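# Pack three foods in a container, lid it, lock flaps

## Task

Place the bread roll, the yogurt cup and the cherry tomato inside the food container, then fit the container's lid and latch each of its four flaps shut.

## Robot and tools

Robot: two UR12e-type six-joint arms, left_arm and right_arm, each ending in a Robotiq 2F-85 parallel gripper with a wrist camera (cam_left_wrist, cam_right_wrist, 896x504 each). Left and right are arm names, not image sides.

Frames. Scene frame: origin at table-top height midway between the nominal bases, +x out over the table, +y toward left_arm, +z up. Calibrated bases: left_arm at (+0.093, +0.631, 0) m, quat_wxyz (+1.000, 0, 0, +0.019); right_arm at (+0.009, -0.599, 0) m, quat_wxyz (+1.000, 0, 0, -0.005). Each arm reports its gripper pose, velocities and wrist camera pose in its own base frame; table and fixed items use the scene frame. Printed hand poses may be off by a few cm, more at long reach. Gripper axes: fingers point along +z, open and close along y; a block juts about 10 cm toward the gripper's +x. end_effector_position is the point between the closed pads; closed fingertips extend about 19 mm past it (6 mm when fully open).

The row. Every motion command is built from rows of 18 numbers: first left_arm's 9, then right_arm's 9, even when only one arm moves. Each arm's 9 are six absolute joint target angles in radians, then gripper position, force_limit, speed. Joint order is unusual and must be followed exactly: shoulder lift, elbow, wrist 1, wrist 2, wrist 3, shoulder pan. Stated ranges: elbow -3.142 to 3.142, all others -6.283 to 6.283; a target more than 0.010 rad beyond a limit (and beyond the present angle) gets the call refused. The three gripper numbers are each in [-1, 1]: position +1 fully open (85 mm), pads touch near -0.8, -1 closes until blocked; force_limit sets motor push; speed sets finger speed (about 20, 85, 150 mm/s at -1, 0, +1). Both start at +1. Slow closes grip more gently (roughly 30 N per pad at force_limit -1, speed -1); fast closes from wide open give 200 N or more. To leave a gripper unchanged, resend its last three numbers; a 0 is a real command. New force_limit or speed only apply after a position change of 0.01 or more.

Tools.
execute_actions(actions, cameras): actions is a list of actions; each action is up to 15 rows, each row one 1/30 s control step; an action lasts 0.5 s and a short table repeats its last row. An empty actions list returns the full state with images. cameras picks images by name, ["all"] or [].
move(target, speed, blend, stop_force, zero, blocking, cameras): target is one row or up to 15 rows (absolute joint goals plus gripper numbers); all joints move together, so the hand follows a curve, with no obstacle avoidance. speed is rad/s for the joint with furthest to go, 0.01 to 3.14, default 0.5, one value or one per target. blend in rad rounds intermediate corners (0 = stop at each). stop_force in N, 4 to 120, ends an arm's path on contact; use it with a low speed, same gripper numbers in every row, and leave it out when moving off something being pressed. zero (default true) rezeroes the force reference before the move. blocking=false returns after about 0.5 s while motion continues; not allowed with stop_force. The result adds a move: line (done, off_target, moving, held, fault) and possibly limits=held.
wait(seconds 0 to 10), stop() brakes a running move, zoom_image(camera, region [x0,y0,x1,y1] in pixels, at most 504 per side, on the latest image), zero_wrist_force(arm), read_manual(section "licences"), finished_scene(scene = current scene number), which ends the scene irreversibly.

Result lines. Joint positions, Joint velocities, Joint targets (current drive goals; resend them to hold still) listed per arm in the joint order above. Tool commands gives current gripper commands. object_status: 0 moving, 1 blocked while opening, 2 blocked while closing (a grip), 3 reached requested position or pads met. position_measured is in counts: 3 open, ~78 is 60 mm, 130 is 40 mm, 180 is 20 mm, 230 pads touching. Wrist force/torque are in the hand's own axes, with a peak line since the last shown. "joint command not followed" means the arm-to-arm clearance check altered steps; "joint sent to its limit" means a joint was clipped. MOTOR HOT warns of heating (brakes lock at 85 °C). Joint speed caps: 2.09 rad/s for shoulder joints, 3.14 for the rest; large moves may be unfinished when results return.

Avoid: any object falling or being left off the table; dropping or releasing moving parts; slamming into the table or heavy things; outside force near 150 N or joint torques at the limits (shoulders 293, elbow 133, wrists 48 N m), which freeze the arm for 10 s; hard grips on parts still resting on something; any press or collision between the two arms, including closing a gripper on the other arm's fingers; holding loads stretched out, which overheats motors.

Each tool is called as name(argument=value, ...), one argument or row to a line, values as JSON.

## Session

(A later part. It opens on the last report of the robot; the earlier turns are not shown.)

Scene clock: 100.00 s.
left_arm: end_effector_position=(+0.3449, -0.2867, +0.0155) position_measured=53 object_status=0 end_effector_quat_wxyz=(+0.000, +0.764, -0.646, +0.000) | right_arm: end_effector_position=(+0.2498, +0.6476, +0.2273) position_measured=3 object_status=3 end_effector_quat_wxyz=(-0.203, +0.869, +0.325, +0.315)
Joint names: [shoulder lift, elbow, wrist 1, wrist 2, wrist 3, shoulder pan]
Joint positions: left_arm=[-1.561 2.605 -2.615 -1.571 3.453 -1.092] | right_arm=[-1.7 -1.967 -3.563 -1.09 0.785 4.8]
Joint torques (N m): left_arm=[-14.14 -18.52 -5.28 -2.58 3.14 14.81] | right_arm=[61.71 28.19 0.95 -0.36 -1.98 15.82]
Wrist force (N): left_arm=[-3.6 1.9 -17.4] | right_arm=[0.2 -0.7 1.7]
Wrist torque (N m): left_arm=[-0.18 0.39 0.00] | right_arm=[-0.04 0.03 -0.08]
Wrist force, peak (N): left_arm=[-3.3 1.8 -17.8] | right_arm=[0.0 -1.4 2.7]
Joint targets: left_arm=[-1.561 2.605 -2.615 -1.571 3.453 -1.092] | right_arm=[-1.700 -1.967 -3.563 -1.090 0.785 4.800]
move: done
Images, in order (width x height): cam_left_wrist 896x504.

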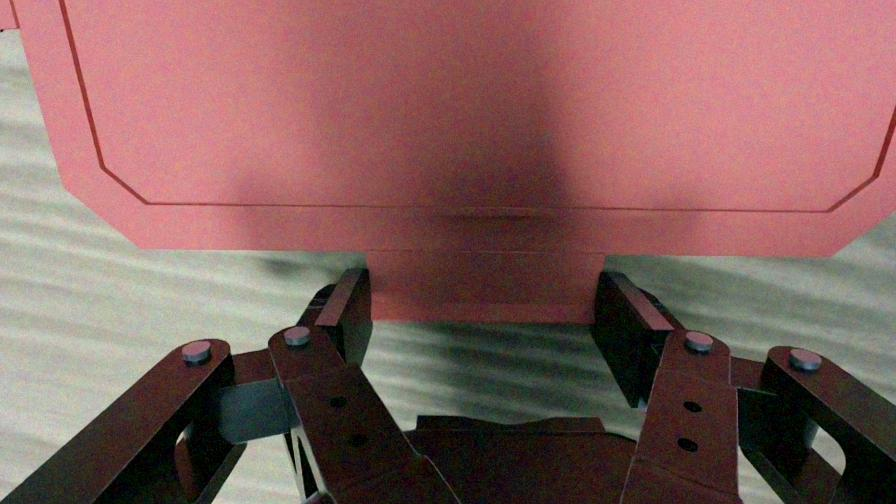

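move(
  target=[-1.6134,2.591,-2.5486,-1.571,3.4534,-1.0922,-1,-0.4,-1,-1.7,-1.967,-3.563,-1.09,0.785,4.8,1,-1,-1],
  speed=0.1,
  cameras=["all"],
)

Scene clock: 101.40 s.
left_arm: end_effector_position=(+0.3449, -0.2867, +0.0350) position_measured=53 object_status=2 end_effector_quat_wxyz=(+0.000, +0.764, -0.646, +0.000) | right_arm: end_effector_position=(+0.2498, +0.6476, +0.2273) position_measured=3 object_status=3 end_effector_quat_wxyz=(-0.203, +0.869, +0.325, +0.315)
Joint names: [shoulder lift, elbow, wrist 1, wrist 2, wrist 3, shoulder pan]
Joint positions: left_arm=[-1.613 2.591 -2.549 -1.571 3.453 -1.092] | right_arm=[-1.7 -1.967 -3.563 -1.09 0.785 4.8]
Joint torques (N m): left_arm=[-30.84 -38 -0.78 -3.24 2.8 13] | right_arm=[62.28 29.25 0.67 -0.72 -1.98 18.07]
Wrist force (N): left_arm=[0.9 0.5 1.1] | right_arm=[0.0 -1.3 2.1]
Wrist torque (N m): left_arm=[-0.12 0.32 -0.01] | right_arm=[-0.15 0.06 -0.09]
Wrist force, peak (N): left_arm=[-3.7 2.0 -17.7] | right_arm=[-0.5 -1.4 2.4]
Joint targets: left_arm=[-1.613 2.591 -2.549 -1.571 3.453 -1.092] | right_arm=[-1.700 -1.967 -3.563 -1.090 0.785 4.800]
move: done

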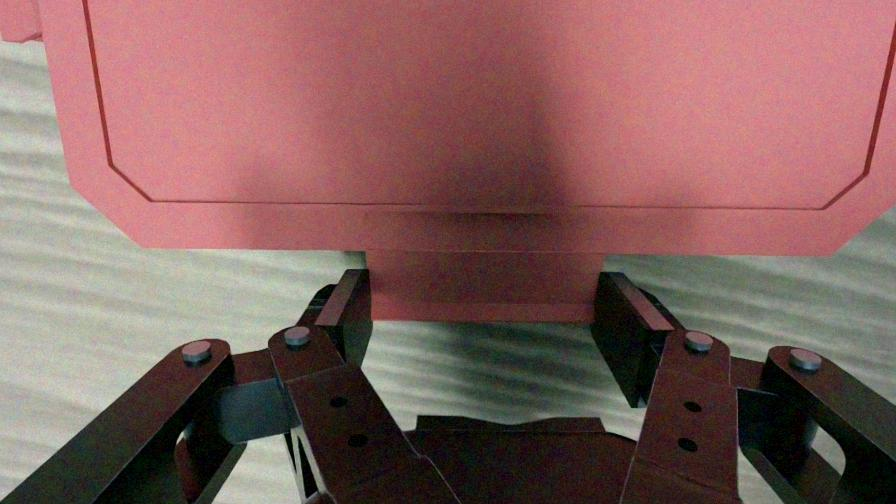

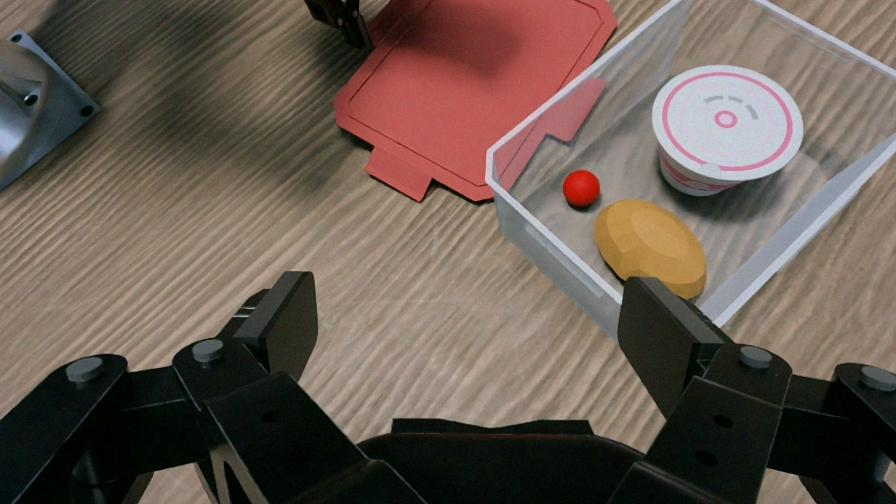

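move(
  target=[
    [-1.7618,2.533,-2.3422,-1.571,3.4534,-1.0922,-1,-0.4,-1,-1.7,-1.967,-3.563,-1.09,0.785,4.8,1,-1,-1],
    [-1.9185,2.4162,-2.0687,-1.571,3.4534,-1.0922,-1,-0.4,-1,-1.7,-1.967,-3.563,-1.09,0.785,4.8,1,-1,-1],
  ],
  speed=0.3,
  blend=[0.05,0],
  cameras=["all"],
)

Scene clock: 103.67 s.
left_arm: end_effector_position=(+0.3449, -0.2867, +0.1999) position_measured=53 object_status=2 end_effector_quat_wxyz=(+0.000, +0.764, -0.646, +0.000) | right_arm: end_effector_position=(+0.2498, +0.6476, +0.2273) position_measured=3 object_status=3 end_effector_quat_wxyz=(-0.203, +0.869, +0.325, +0.315)
Joint names: [shoulder lift, elbow, wrist 1, wrist 2, wrist 3, shoulder pan]
Joint positions: left_arm=[-1.918 2.416 -2.069 -1.571 3.453 -1.092] | right_arm=[-1.7 -1.967 -3.563 -1.09 0.785 4.8]
Joint torques (N m): left_arm=[-24.04 -51.07 -1.32 -3.26 3.03 9.67] | right_arm=[62.86 29.14 1.24 -0.17 -2.23 18.68]
Wrist force (N): left_arm=[0.7 1.0 1.3] | right_arm=[-0.1 -1.5 1.9]
Wrist torque (N m): left_arm=[-0.06 0.32 0.01] | right_arm=[-0.16 0.07 -0.09]
Wrist force, peak (N): left_arm=[0.4 0.6 2.3] | right_arm=[-0.3 -1.5 2.3]
Joint targets: left_arm=[-1.918 2.416 -2.069 -1.571 3.453 -1.092] | right_arm=[-1.700 -1.967 -3.563 -1.090 0.785 4.800]
move: done

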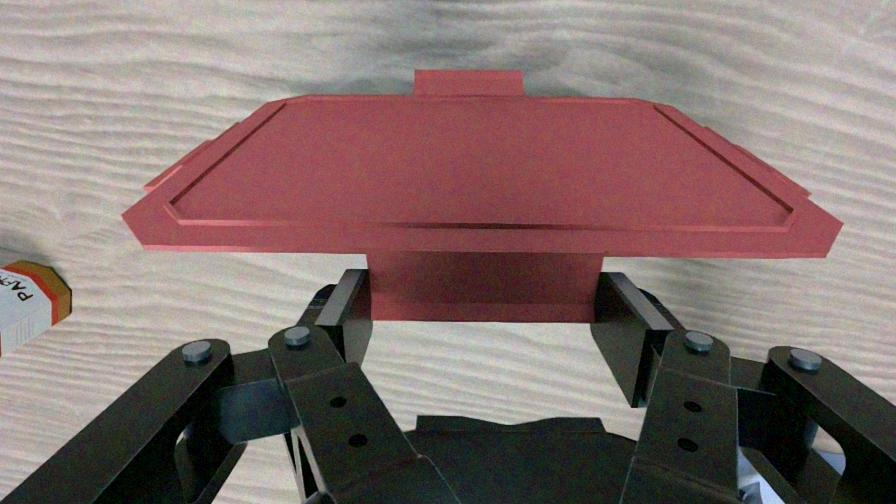

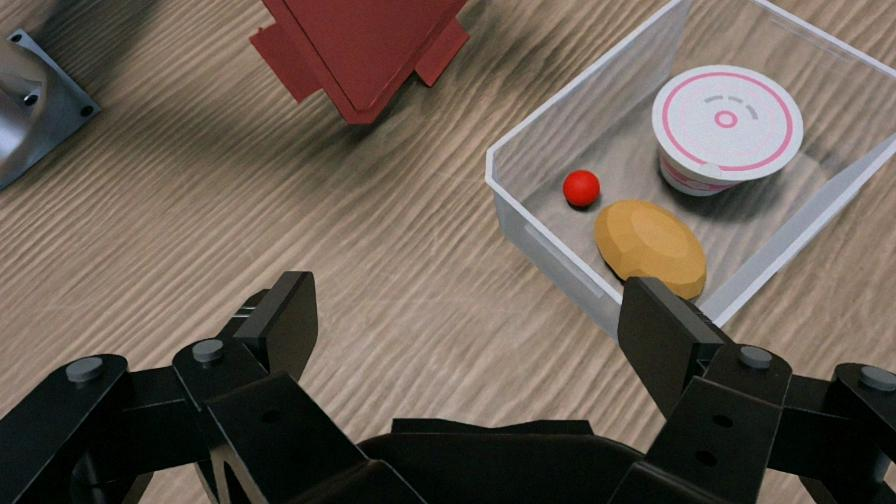

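move(
  target=[
    [-2.05,2.25,-1.771,-1.571,3.4534,-1.0922,-1,-0.4,-1,-1.7,-1.967,-3.563,-1.09,0.785,4.62,1,-1,-1],
    [-1.5413,1.916,-1.9457,-1.571,3.5596,-1.3061,-1,-0.4,-1,-1.7,-1.967,-3.563,-1.09,0.785,4.62,1,-1,-1],
  ],
  speed=0.35,
  blend=[0.1,0],
  cameras=["all"],
)

Scene clock: 107.87 s.
left_arm: end_effector_position=(+0.3433, -0.6009, +0.3001) position_measured=53 object_status=2 end_effector_quat_wxyz=(+0.000, -0.651, +0.759, +0.000) | right_arm: end_effector_position=(+0.3617, +0.5924, +0.2273) position_measured=3 object_status=3 end_effector_quat_wxyz=(-0.174, +0.894, +0.245, +0.332)
Joint names: [shoulder lift, elbow, wrist 1, wrist 2, wrist 3, shoulder pan]
Joint positions: left_arm=[-1.542 1.916 -1.946 -1.571 3.56 -1.306] | right_arm=[-1.7 -1.967 -3.563 -1.09 0.785 4.62]
Joint torques (N m): left_arm=[-33.29 -50.97 -7.05 -2.57 3.08 -15.61] | right_arm=[61.62 34.8 -1.23 0.16 -1.83 -10.91]
Wrist force (N): left_arm=[0.0 0.6 1.6] | right_arm=[-0.4 -0.8 1.9]
Wrist torque (N m): left_arm=[-0.15 0.32 0.06] | right_arm=[-0.08 0.07 -0.08]
Wrist force, peak (N): left_arm=[3.3 0.1 2.4] | right_arm=[-1.0 -2.9 1.4]
Joint targets: left_arm=[-1.541 1.916 -1.946 -1.571 3.560 -1.306] | right_arm=[-1.700 -1.967 -3.563 -1.090 0.785 4.620]
move: done

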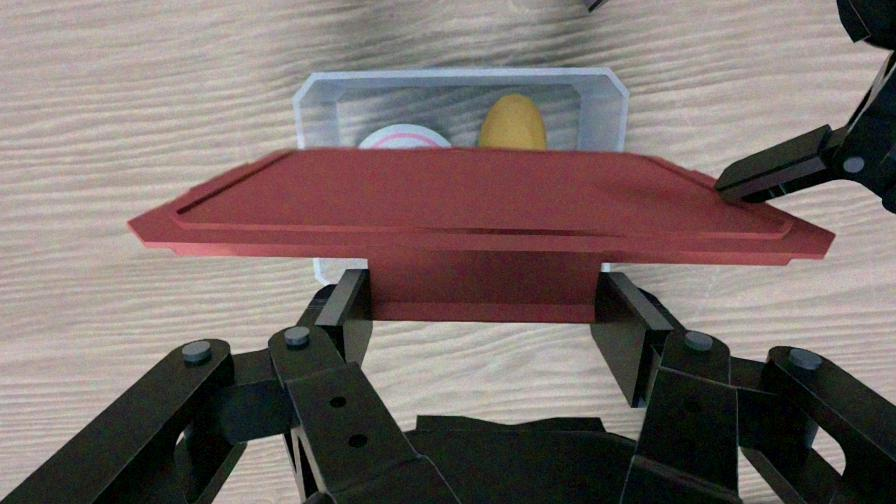

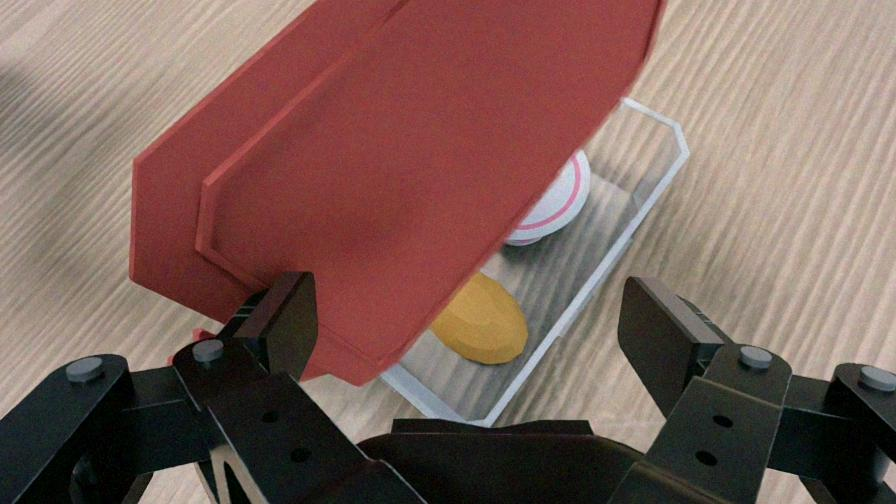

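move(
  target=[-1.5413,1.916,-1.9457,-1.571,3.5596,-1.3061,-1,-0.4,-1,-1.5,-2.1,-3.5,-1.09,0.785,4.8,1,-1,-1],
  speed=0.35,
  cameras=["all"],
)

Scene clock: 109.30 s.
left_arm: end_effector_position=(+0.3433, -0.6010, +0.3001) position_measured=53 object_status=2 end_effector_quat_wxyz=(+0.000, -0.651, +0.759, +0.000) | right_arm: end_effector_position=(+0.2559, +0.5788, +0.2733) position_measured=3 object_status=3 end_effector_quat_wxyz=(-0.260, +0.855, +0.302, +0.330)
Joint names: [shoulder lift, elbow, wrist 1, wrist 2, wrist 3, shoulder pan]
Joint positions: left_arm=[-1.541 1.916 -1.946 -1.571 3.56 -1.306] | right_arm=[-1.5 -2.1 -3.5 -1.09 0.785 4.8]
Joint torques (N m): left_arm=[-34.37 -53.55 -6.82 -0.48 2.21 -16.68] | right_arm=[44.16 31.39 1.71 -0.58 -1.5 15.45]
Wrist force (N): left_arm=[0.5 0.5 1.5] | right_arm=[-0.3 -0.6 1.6]
Wrist torque (N m): left_arm=[-0.15 0.33 0.02] | right_arm=[-0.03 0.10 -0.08]
Wrist force, peak (N): left_arm=[0.9 0.7 2.0] | right_arm=[0.7 -0.2 3.9]
Joint targets: left_arm=[-1.541 1.916 -1.946 -1.571 3.560 -1.306] | right_arm=[-1.500 -2.100 -3.500 -1.090 0.785 4.800]
move: done

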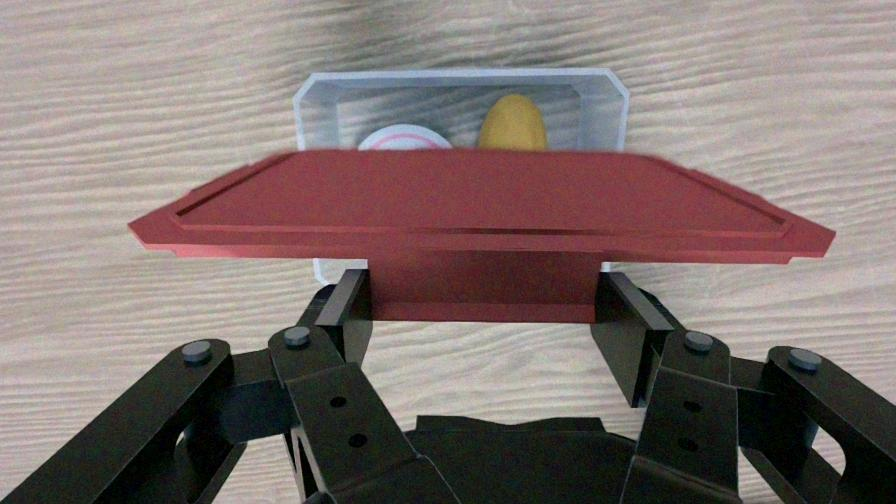

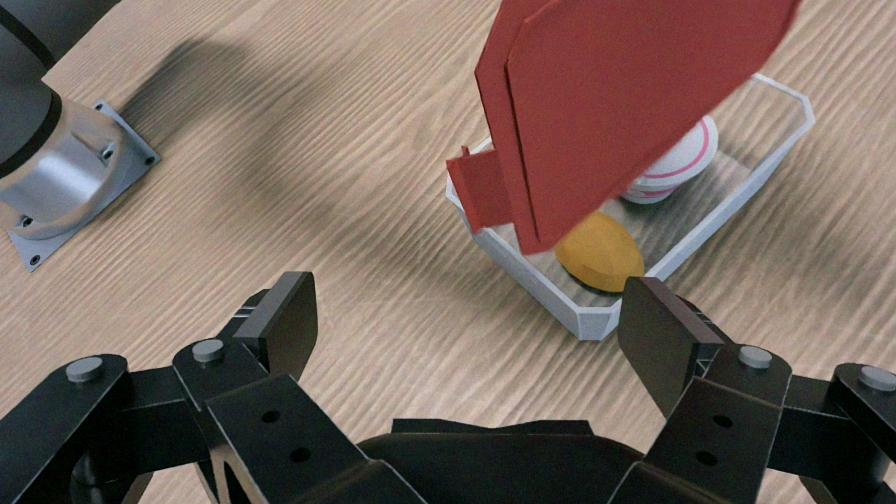

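move(
  target=[-1.5124,1.9139,-1.9725,-1.571,3.5581,-1.3075,-1,-0.4,-1,-1.5,-2.1,-3.5,-1.09,0.785,4.8,1,-1,-1],
  speed=0.2,
  cameras=["all"],
)

Scene clock: 112.07 s.
left_arm: end_effector_position=(+0.3455, -0.6129, +0.2852) position_measured=53 object_status=2 end_effector_quat_wxyz=(+0.000, -0.651, +0.759, +0.000) | right_arm: end_effector_position=(+0.2558, +0.5788, +0.2734) position_measured=3 object_status=3 end_effector_quat_wxyz=(-0.260, +0.855, +0.303, +0.330)
Joint names: [shoulder lift, elbow, wrist 1, wrist 2, wrist 3, shoulder pan]
Joint positions: left_arm=[-1.513 1.914 -1.972 -1.571 3.558 -1.307] | right_arm=[-1.5 -2.1 -3.5 -1.09 0.785 4.8]
Joint torques (N m): left_arm=[-35.54 -53.87 -7.48 2.37 -3.28 -16.13] | right_arm=[47.14 30.12 1.78 -0.59 -2.02 18.15]
Wrist force (N): left_arm=[0.7 0.0 1.4] | right_arm=[-0.2 -1.1 1.6]
Wrist torque (N m): left_arm=[-0.24 0.29 0.15] | right_arm=[-0.13 0.10 -0.08]
Wrist force, peak (N): left_arm=[0.5 0.8 2.1] | right_arm=[-0.5 -1.3 1.9]
Joint targets: left_arm=[-1.512 1.914 -1.972 -1.571 3.558 -1.308] | right_arm=[-1.500 -2.100 -3.500 -1.090 0.785 4.800]
move: done

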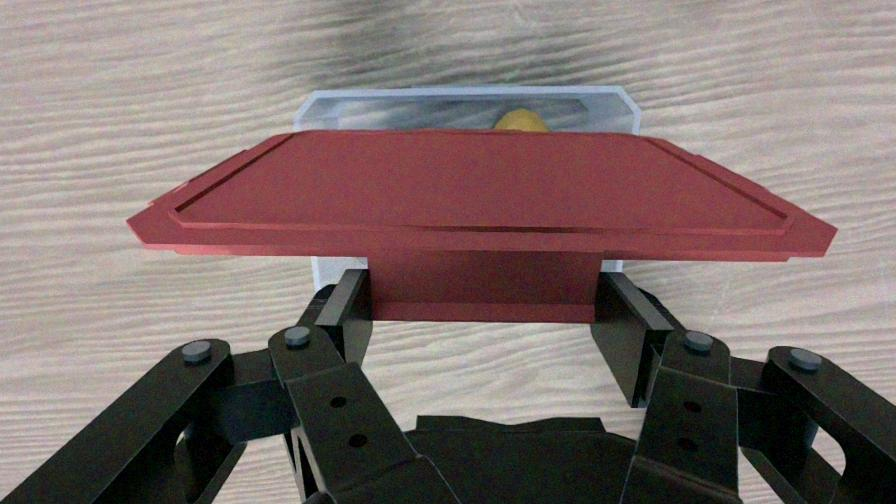

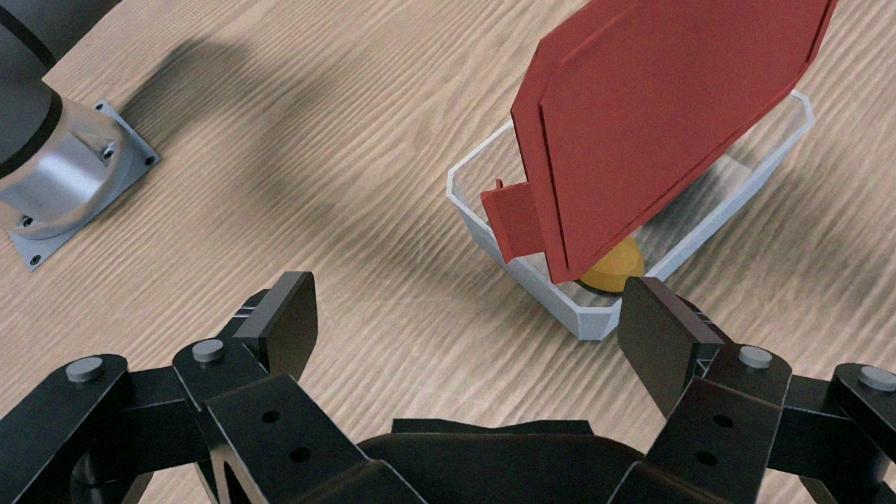

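zoom_image(
  camera="cam_left_wrist",
  region=[100, 60, 480, 330],
)

zoom_image(
  camera="cam_right_wrist",
  region=[430, 0, 850, 360],
)

Scaled by 1.326 from the camera's 896x504 image, which has a finer 1280x720 frame.

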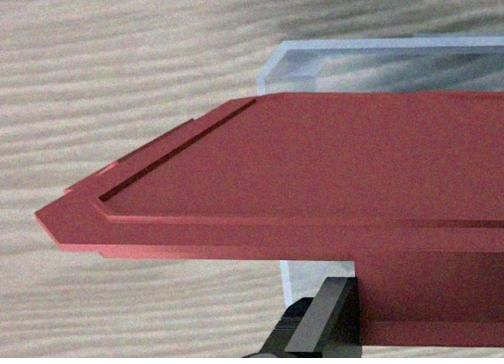

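Scaled by 1.200 from the camera's 896x504 image, which has a finer 1280x720 frame.

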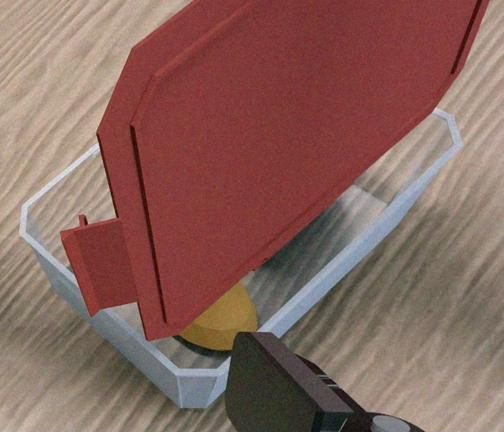

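zoom_image(
  camera="cam_left_wrist",
  region=[330, 230, 640, 340],
)

zoom_image(
  camera="cam_right_wrist",
  region=[470, 150, 590, 290],
)

zoom_image(
  camera="cam_left_wrist",
  region=[700, 120, 860, 280],
)

Scaled by 1.626 from the camera's 896x504 image, which has a finer 1280x720 frame.

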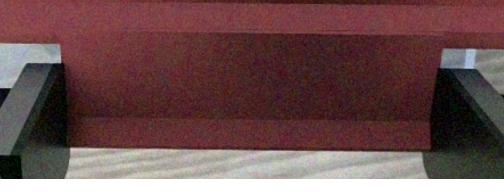

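Scaled by 3.600 from the camera's 896x504 image, which has a finer 1280x720 frame.

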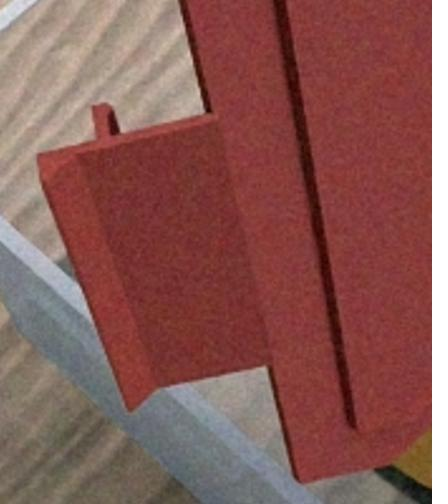

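Scaled by 3.150 from the camera's 896x504 image, which has a finer 1280x720 frame.

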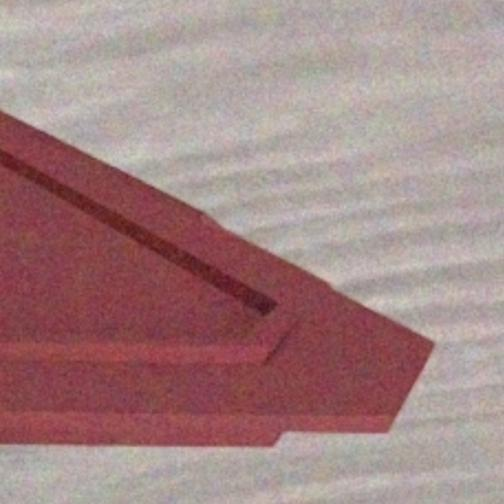

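move(
  target=[
    [-1.554,1.8185,-1.8355,-1.571,3.5581,-1.3075,-1,-0.4,-1,-1.5,-2.1,-3.5,-1.09,0.785,4.8,1,-1,-1],
    [-1.554,1.8185,-1.8355,-1.571,1.658,-1.3075,-1,-0.4,-1,-1.5,-2.1,-3.5,-1.09,0.785,4.8,1,-1,-1],
  ],
  speed=0.7,
  blend=0.02,
  cameras=["all"],
)

zoom_image(
  camera="cam_right_wrist",
  region=[400, 0, 896, 360],
)

Scene clock: 117.40 s.
left_arm: end_effector_position=(+0.3456, -0.6131, +0.3600) position_measured=53 object_status=2 end_effector_quat_wxyz=(+0.000, +0.996, +0.088, +0.000) | right_arm: end_effector_position=(+0.2558, +0.5788, +0.2734) position_measured=3 object_status=3 end_effector_quat_wxyz=(-0.260, +0.855, +0.303, +0.330)
Joint names: [shoulder lift, elbow, wrist 1, wrist 2, wrist 3, shoulder pan]
Joint positions: left_arm=[-1.554 1.818 -1.835 -1.571 1.658 -1.308] | right_arm=[-1.5 -2.1 -3.5 -1.09 0.785 4.8]
Joint torques (N m): left_arm=[-54.55 -54.12 -0.45 2.43 -3.16 -6.38] | right_arm=[46.81 30.57 1.5 0.16 -1.57 17.96]
Wrist force (N): left_arm=[0.7 0.2 1.4] | right_arm=[0.2 -1.0 1.7]
Wrist torque (N m): left_arm=[-0.18 0.29 0.15] | right_arm=[-0.12 0.03 -0.08]
Wrist force, peak (N): left_arm=[0.6 0.4 5.2] | right_arm=[-0.3 -1.0 2.3]
Joint targets: left_arm=[-1.554 1.818 -1.836 -1.571 1.658 -1.308] | right_arm=[-1.500 -2.100 -3.500 -1.090 0.785 4.800]
move: done

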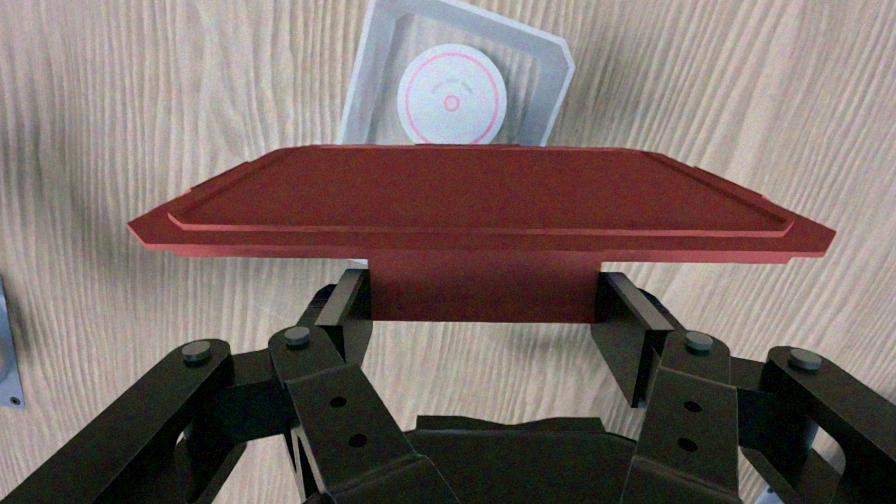

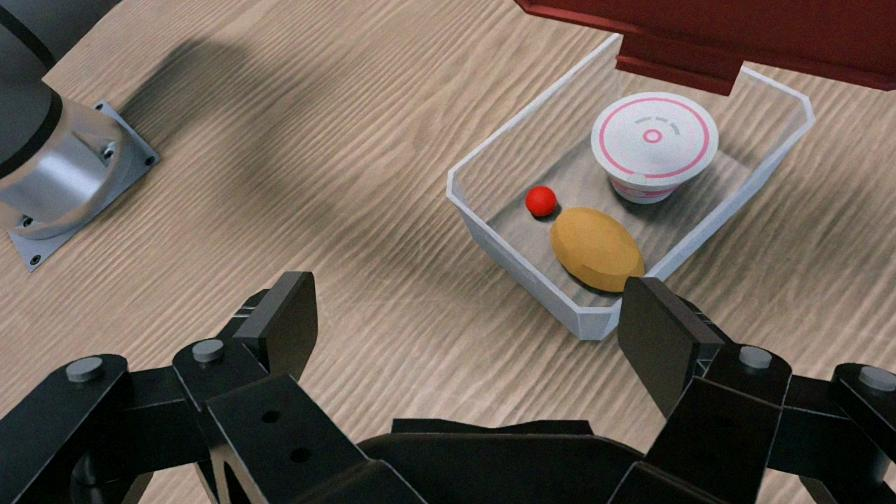

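Scaled by 1.016 from the camera's 896x504 image, which has a finer 1280x720 frame.

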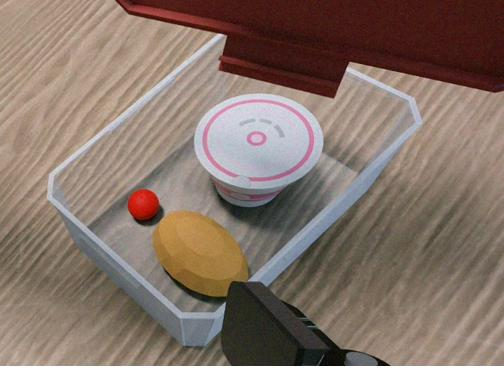

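zoom_image(
  camera="cam_right_wrist",
  region=[600, 0, 780, 110],
)

Scaled by 2.800 from the camera's 896x504 image, which has a finer 1280x720 frame.

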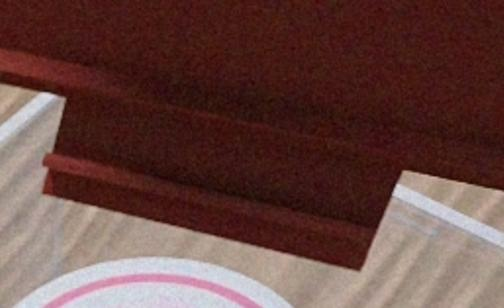

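move(
  target=[
    [-1.554,1.8185,-1.8355,-1.571,3.5581,-1.3075,-1,-0.4,-1,-1.5,-2.1,-3.5,-1.09,0.785,4.8,1,-1,-1],
    [-1.4649,1.8524,-1.9585,-1.571,3.5318,-1.3338,-1,-0.4,-1,-1.5,-2.1,-3.5,-1.09,0.785,4.8,1,-1,-1],
  ],
  speed=[0.7,0.1],
  blend=0.02,
  cameras=["all"],
)

Scene clock: 122.93 s.
left_arm: end_effector_position=(+0.3368, -0.6530, +0.2902) position_measured=53 object_status=2 end_effector_quat_wxyz=(+0.000, -0.651, +0.759, +0.000) | right_arm: end_effector_position=(+0.2558, +0.5788, +0.2734) position_measured=3 object_status=3 end_effector_quat_wxyz=(-0.260, +0.855, +0.303, +0.330)
Joint names: [shoulder lift, elbow, wrist 1, wrist 2, wrist 3, shoulder pan]
Joint positions: left_arm=[-1.465 1.852 -1.958 -1.571 3.532 -1.334] | right_arm=[-1.5 -2.1 -3.5 -1.09 0.785 4.8]
Joint torques (N m): left_arm=[-36.21 -39.12 -6.94 2.43 -3.32 -17.07] | right_arm=[45.48 30.84 1.47 -0.15 -1.71 19.07]
Wrist force (N): left_arm=[0.2 0.2 1.5] | right_arm=[-0.6 -1.0 0.8]
Wrist torque (N m): left_arm=[-0.18 0.36 0.15] | right_arm=[-0.10 0.15 -0.08]
Wrist force, peak (N): left_arm=[0.6 0.9 2.5] | right_arm=[-0.2 -1.2 2.2]
Joint targets: left_arm=[-1.465 1.852 -1.958 -1.571 3.532 -1.334] | right_arm=[-1.500 -2.100 -3.500 -1.090 0.785 4.800]
move: done

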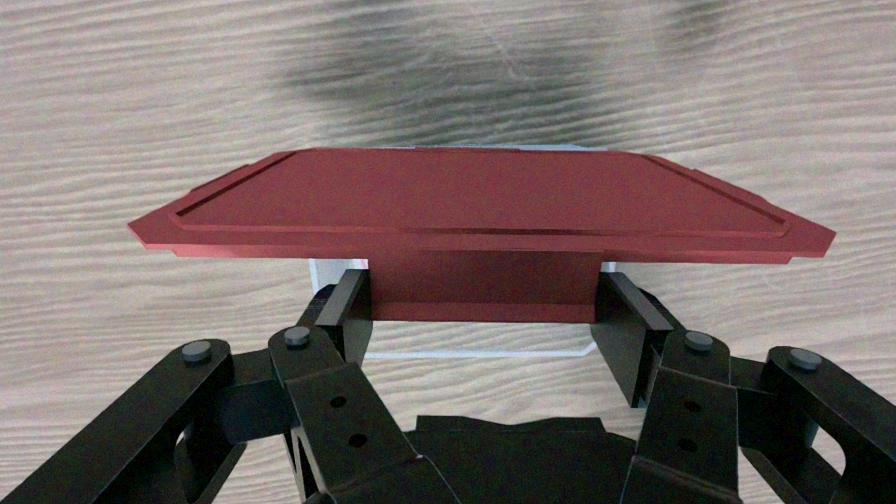

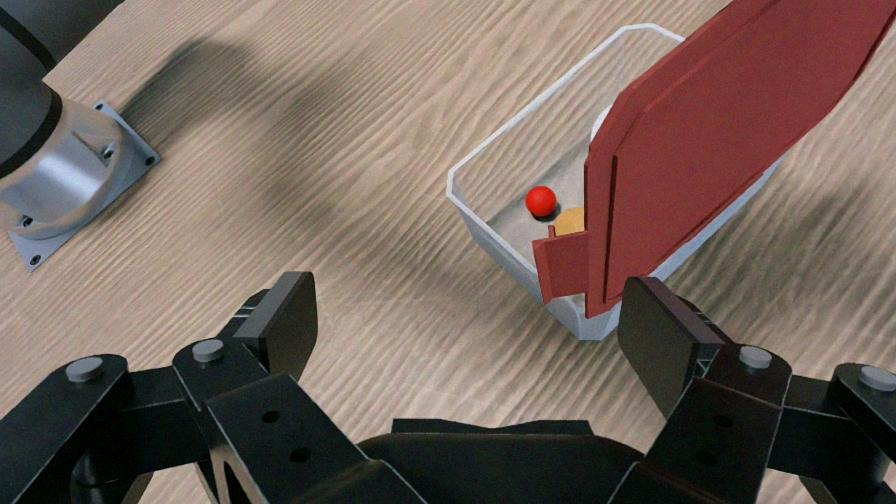

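move(
  target=[
    [-1.4482,1.8338,-1.9566,-1.571,3.5252,-1.3404,-1,-0.4,-1,-1.5,-2.1,-3.5,-1.09,0.785,4.8,1,-1,-1],
    [-1.4364,1.8544,-1.9890,-1.571,3.5252,-1.3404,-1,-0.4,-1,-1.5,-2.1,-3.5,-1.09,0.785,4.8,1,-1,-1],
  ],
  speed=[0.05,0.03],
  stop_force=6,
  cameras=["all"],
)

zoom_image(
  camera="cam_right_wrist",
  region=[430, 0, 896, 360],
)

zoom_image(
  camera="cam_left_wrist",
  region=[250, 110, 680, 360],
)

Scene clock: 125.70 s.
left_arm: end_effector_position=(+0.3349, -0.6655, +0.2764) position_measured=53 object_status=2 end_effector_quat_wxyz=(+0.000, -0.651, +0.759, +0.000) | right_arm: end_effector_position=(+0.2558, +0.5788, +0.2734) position_measured=3 object_status=3 end_effector_quat_wxyz=(-0.260, +0.855, +0.303, +0.330)
Joint names: [shoulder lift, elbow, wrist 1, wrist 2, wrist 3, shoulder pan]
Joint positions: left_arm=[-1.439 1.849 -1.981 -1.571 3.525 -1.34] | right_arm=[-1.5 -2.1 -3.5 -1.09 0.785 4.8]
Joint torques (N m): left_arm=[-56.88 -48.32 -0.05 2.22 -3.22 -14.41] | right_arm=[49.39 31.57 1.47 0.32 -1.61 16.04]
Wrist force (N): left_arm=[0.2 0.3 -6.1] | right_arm=[-0.2 -0.8 1.5]
Wrist torque (N m): left_arm=[-0.16 0.38 0.13] | right_arm=[-0.08 0.10 -0.08]
Wrist force, peak (N): left_arm=[-0.3 0.7 -17.0] | right_arm=[-0.6 -1.0 2.2]
Joint targets: left_arm=[-1.439 1.849 -1.981 -1.571 3.525 -1.340] | right_arm=[-1.500 -2.100 -3.500 -1.090 0.785 4.800]
move: contact (left_arm); path passed 1 of 2 targets

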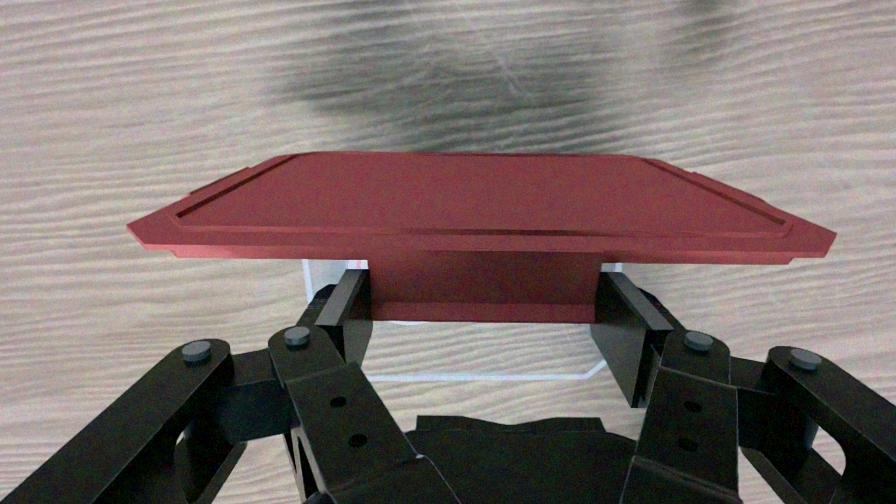

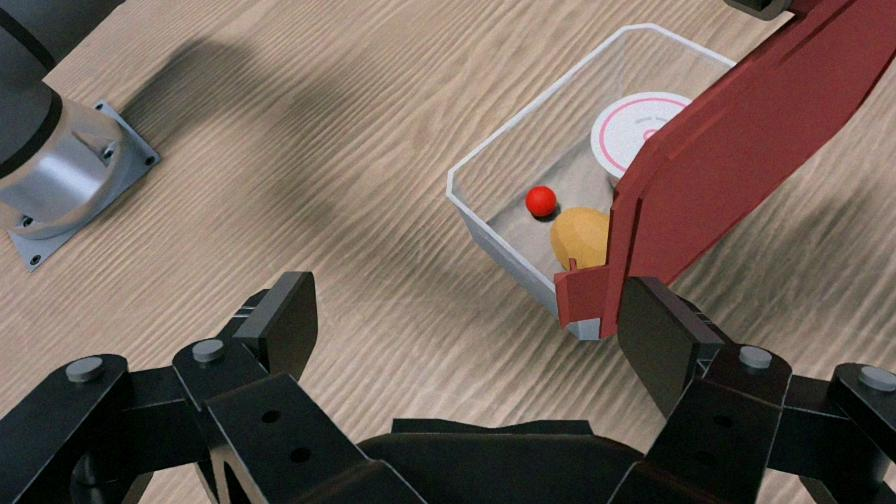

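Scaled by 1.082 from the camera's 896x504 image, which has a finer 1280x720 frame.

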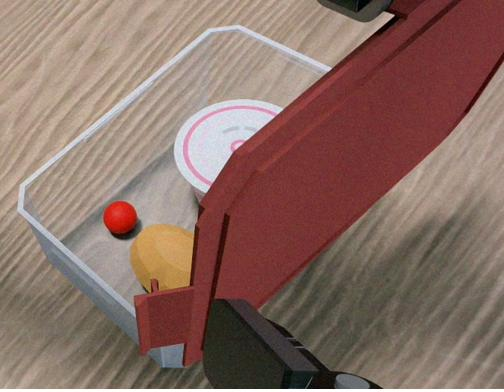

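Scaled by 1.172 from the camera's 896x504 image, which has a finer 1280x720 frame.

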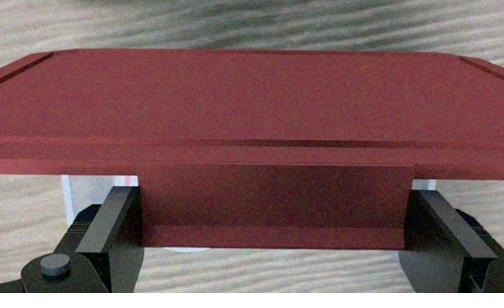

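move(
  target=[-1.4334,1.8335,-1.9711,-1.571,3.5217,-1.3439,-1,-0.4,-1,-1.5,-2.1,-3.5,-1.09,0.785,4.8,1,-1,-1],
  speed=0.05,
)

move(
  target=[-1.4246,1.8481,-1.9945,-1.571,3.5217,-1.3439,-1,-0.4,-1,-1.5,-2.1,-3.5,-1.09,0.785,4.8,1,-1,-1],
  speed=0.03,
  stop_force=5,
  cameras=["all"],
)

zoom_image(
  camera="cam_right_wrist",
  region=[430, 0, 896, 360],
)

Scene clock: 127.00 s.
left_arm: end_effector_position=(+0.3339, -0.6723, +0.2811) position_measured=53 object_status=2 end_effector_quat_wxyz=(+0.000, -0.651, +0.759, +0.000) | right_arm: end_effector_position=(+0.2558, +0.5788, +0.2734) position_measured=3 object_status=3 end_effector_quat_wxyz=(-0.260, +0.855, +0.303, +0.330)
Joint names: [shoulder lift, elbow, wrist 1, wrist 2, wrist 3, shoulder pan]
Joint positions: left_arm=[-1.433 1.834 -1.971 -1.571 3.522 -1.344] | right_arm=[-1.5 -2.1 -3.5 -1.09 0.785 4.8]
Joint torques (N m): left_arm=[-38.16 -54.02 -1.54 2.4 -3.07 -16.06] | right_arm=[48.5 31.24 1.29 -0.27 -1.06 17.43]
Wrist force (N): left_arm=[0.2 0.3 1.4] | right_arm=[0.2 -1.0 1.8]
Wrist torque (N m): left_arm=[-0.16 0.25 0.12] | right_arm=[-0.10 0.02 -0.08]
Wrist force, peak (N): left_arm=[0.3 0.3 -6.4] | right_arm=[-0.5 -1.0 2.2]
Joint targets: left_arm=[-1.433 1.833 -1.971 -1.571 3.522 -1.344] | right_arm=[-1.500 -2.100 -3.500 -1.090 0.785 4.800]
move: done

Scene clock: 128.50 s.
left_arm: end_effector_position=(+0.3339, -0.6724, +0.2766) position_measured=53 object_status=2 end_effector_quat_wxyz=(+0.000, -0.651, +0.759, +0.000) | right_arm: end_effector_position=(+0.2558, +0.5788, +0.2734) position_measured=3 object_status=3 end_effector_quat_wxyz=(-0.260, +0.855, +0.303, +0.330)
Joint names: [shoulder lift, elbow, wrist 1, wrist 2, wrist 3, shoulder pan]
Joint positions: left_arm=[-1.43 1.838 -1.979 -1.571 3.522 -1.344] | right_arm=[-1.5 -2.1 -3.5 -1.09 0.785 4.8]
Joint torques (N m): left_arm=[-62.38 -51.91 -0.88 2.27 -3.17 -14.31] | right_arm=[49.39 31.38 1.54 -0.36 -1.73 17.7]
Wrist force (N): left_arm=[0.1 0.4 -2.9] | right_arm=[-0.1 -1.3 1.5]
Wrist torque (N m): left_arm=[-0.12 0.29 0.12] | right_arm=[-0.14 0.07 -0.08]
Wrist force, peak (N): left_arm=[0.0 0.5 -13.8] | right_arm=[0.1 -1.3 2.1]
Joint targets: left_arm=[-1.430 1.838 -1.979 -1.571 3.522 -1.344] | right_arm=[-1.500 -2.100 -3.500 -1.090 0.785 4.800]
move: contact (left_arm); left_arm: the wrist 1 is farthest, 0.015 rad from its target

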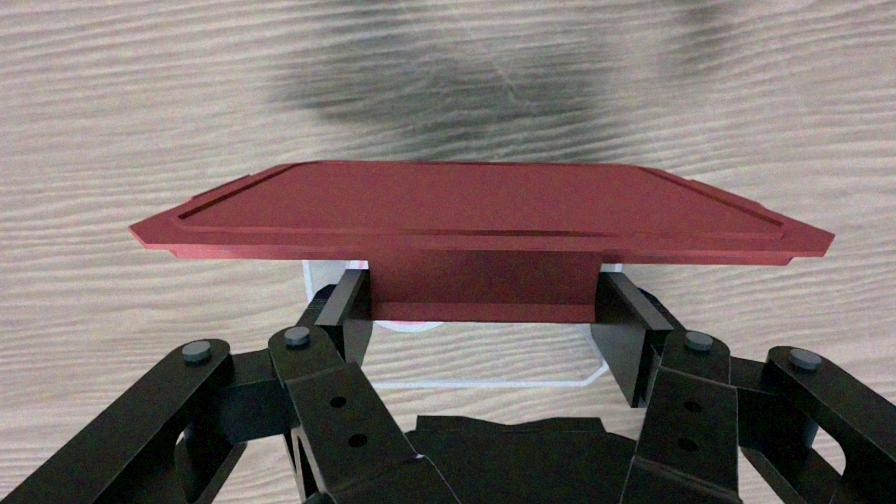

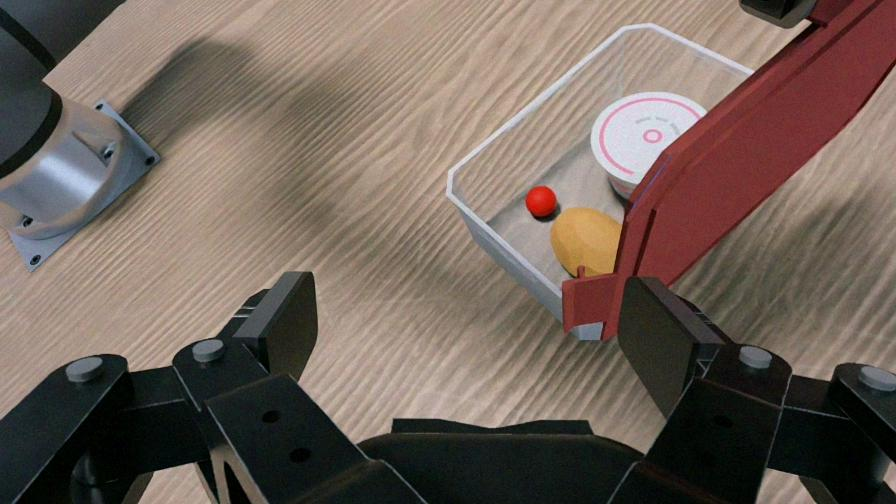

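Scaled by 1.082 from the camera's 896x504 image, which has a finer 1280x720 frame.

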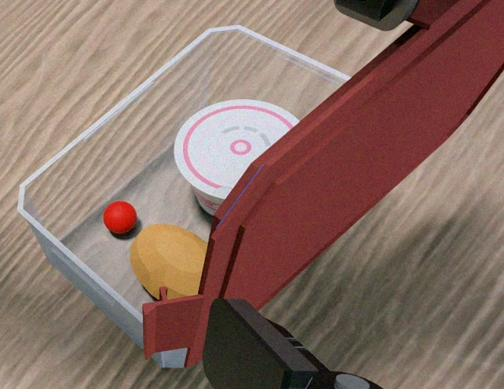

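move(
  target=[
    [-1.4334,1.8335,-1.9711,-1.571,3.5217,-1.3439,-1,-0.4,-1,-1.5,-2.1,-3.5,-1.09,0.785,4.8,1,-1,-1],
    [-1.4249,1.8104,-1.9565,-1.571,3.5165,-1.3491,-1,-0.4,-1,-1.5,-2.1,-3.5,-1.09,0.785,4.8,1,-1,-1],
  ],
  speed=0.08,
  cameras=["all"],
)

move(
  target=[-1.4102,1.8351,-1.9959,-1.571,3.5165,-1.3491,-1,-0.4,-1,-1.5,-2.1,-3.5,-1.09,0.785,4.8,1,-1,-1],
  speed=0.03,
  stop_force=5,
  cameras=["all"],
)

zoom_image(
  camera="cam_right_wrist",
  region=[430, 0, 896, 360],
)

Scene clock: 130.20 s.
left_arm: end_effector_position=(+0.3322, -0.6822, +0.2880) position_measured=53 object_status=2 end_effector_quat_wxyz=(+0.000, -0.651, +0.759, +0.000) | right_arm: end_effector_position=(+0.2558, +0.5788, +0.2734) position_measured=3 object_status=3 end_effector_quat_wxyz=(-0.260, +0.855, +0.303, +0.330)
Joint names: [shoulder lift, elbow, wrist 1, wrist 2, wrist 3, shoulder pan]
Joint positions: left_arm=[-1.425 1.811 -1.957 -1.571 3.517 -1.349] | right_arm=[-1.5 -2.1 -3.5 -1.09 0.785 4.8]
Joint torques (N m): left_arm=[-43.81 -54.59 -0.8 2.18 -3.32 -15.65] | right_arm=[45.51 30.92 1.07 0.33 -1.68 16.89]
Wrist force (N): left_arm=[0.7 0.5 1.6] | right_arm=[-0.5 -1.2 1.4]
Wrist torque (N m): left_arm=[-0.13 0.28 0.14] | right_arm=[-0.14 0.13 -0.08]
Wrist force, peak (N): left_arm=[0.3 0.4 -2.6] | right_arm=[-0.3 -1.3 2.2]
Joint targets: left_arm=[-1.425 1.810 -1.956 -1.571 3.517 -1.349] | right_arm=[-1.500 -2.100 -3.500 -1.090 0.785 4.800]
move: done

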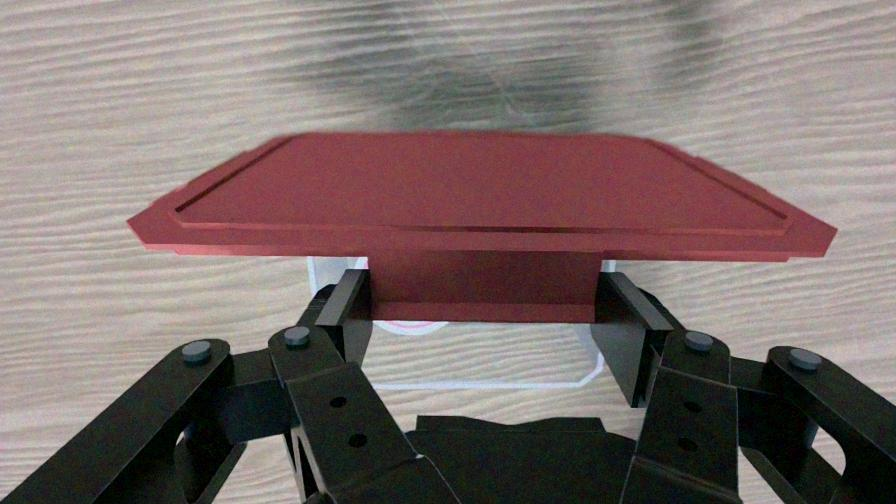

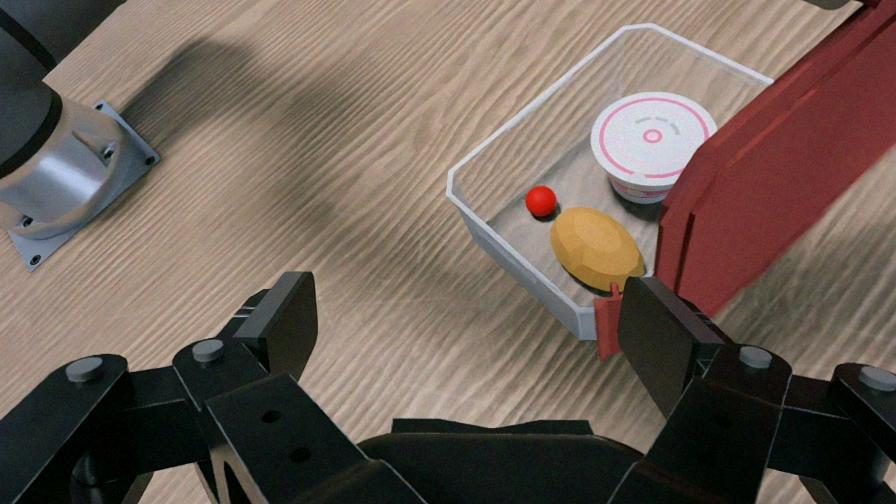

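Scene clock: 132.37 s.
left_arm: end_effector_position=(+0.3322, -0.6823, +0.2660) position_measured=53 object_status=2 end_effector_quat_wxyz=(+0.000, -0.651, +0.759, +0.000) | right_arm: end_effector_position=(+0.2558, +0.5788, +0.2734) position_measured=3 object_status=3 end_effector_quat_wxyz=(-0.260, +0.855, +0.303, +0.330)
Joint names: [shoulder lift, elbow, wrist 1, wrist 2, wrist 3, shoulder pan]
Joint positions: left_arm=[-1.41 1.835 -1.996 -1.571 3.516 -1.349] | right_arm=[-1.5 -2.1 -3.5 -1.09 0.785 4.8]
Joint torques (N m): left_arm=[-43.63 -37.98 -7.07 1.7 -3.32 -13.49] | right_arm=[46.29 30.4 1.28 -0.07 -1.19 17.01]
Wrist force (N): left_arm=[0.6 0.3 1.6] | right_arm=[-0.3 -1.1 2.0]
Wrist torque (N m): left_arm=[-0.15 0.31 0.13] | right_arm=[-0.12 0.11 -0.08]
Wrist force, peak (N): left_arm=[0.3 0.4 1.9] | right_arm=[-0.4 -1.3 2.0]
Joint targets: left_arm=[-1.410 1.835 -1.996 -1.571 3.517 -1.349] | right_arm=[-1.500 -2.100 -3.500 -1.090 0.785 4.800]
move: done

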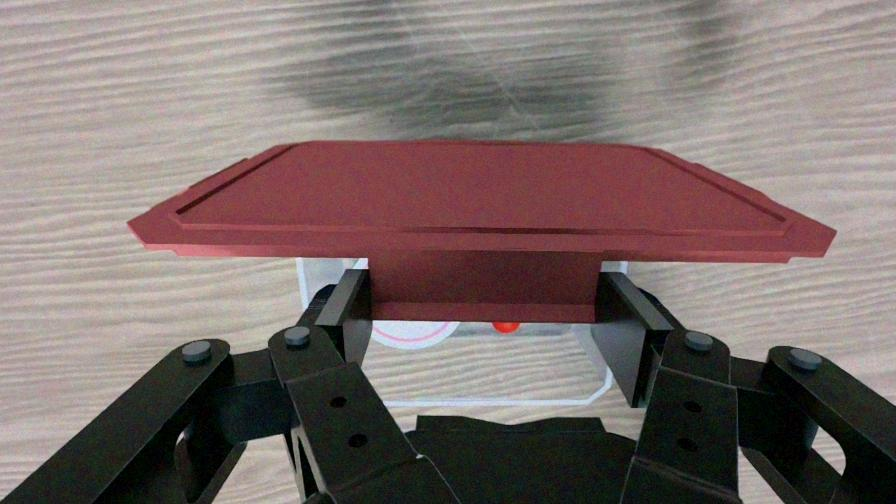

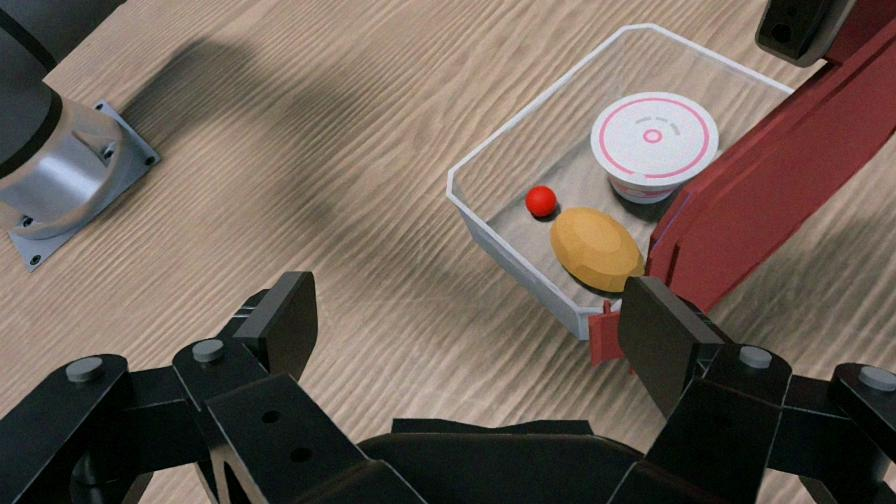

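Scaled by 1.082 from the camera's 896x504 image, which has a finer 1280x720 frame.

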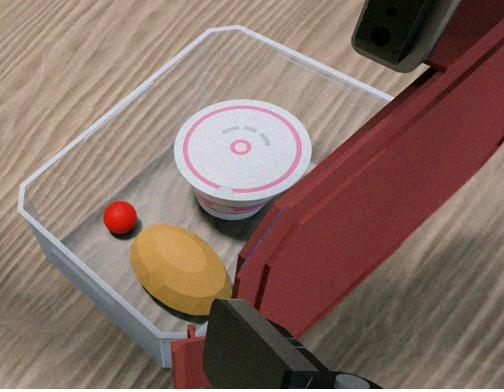

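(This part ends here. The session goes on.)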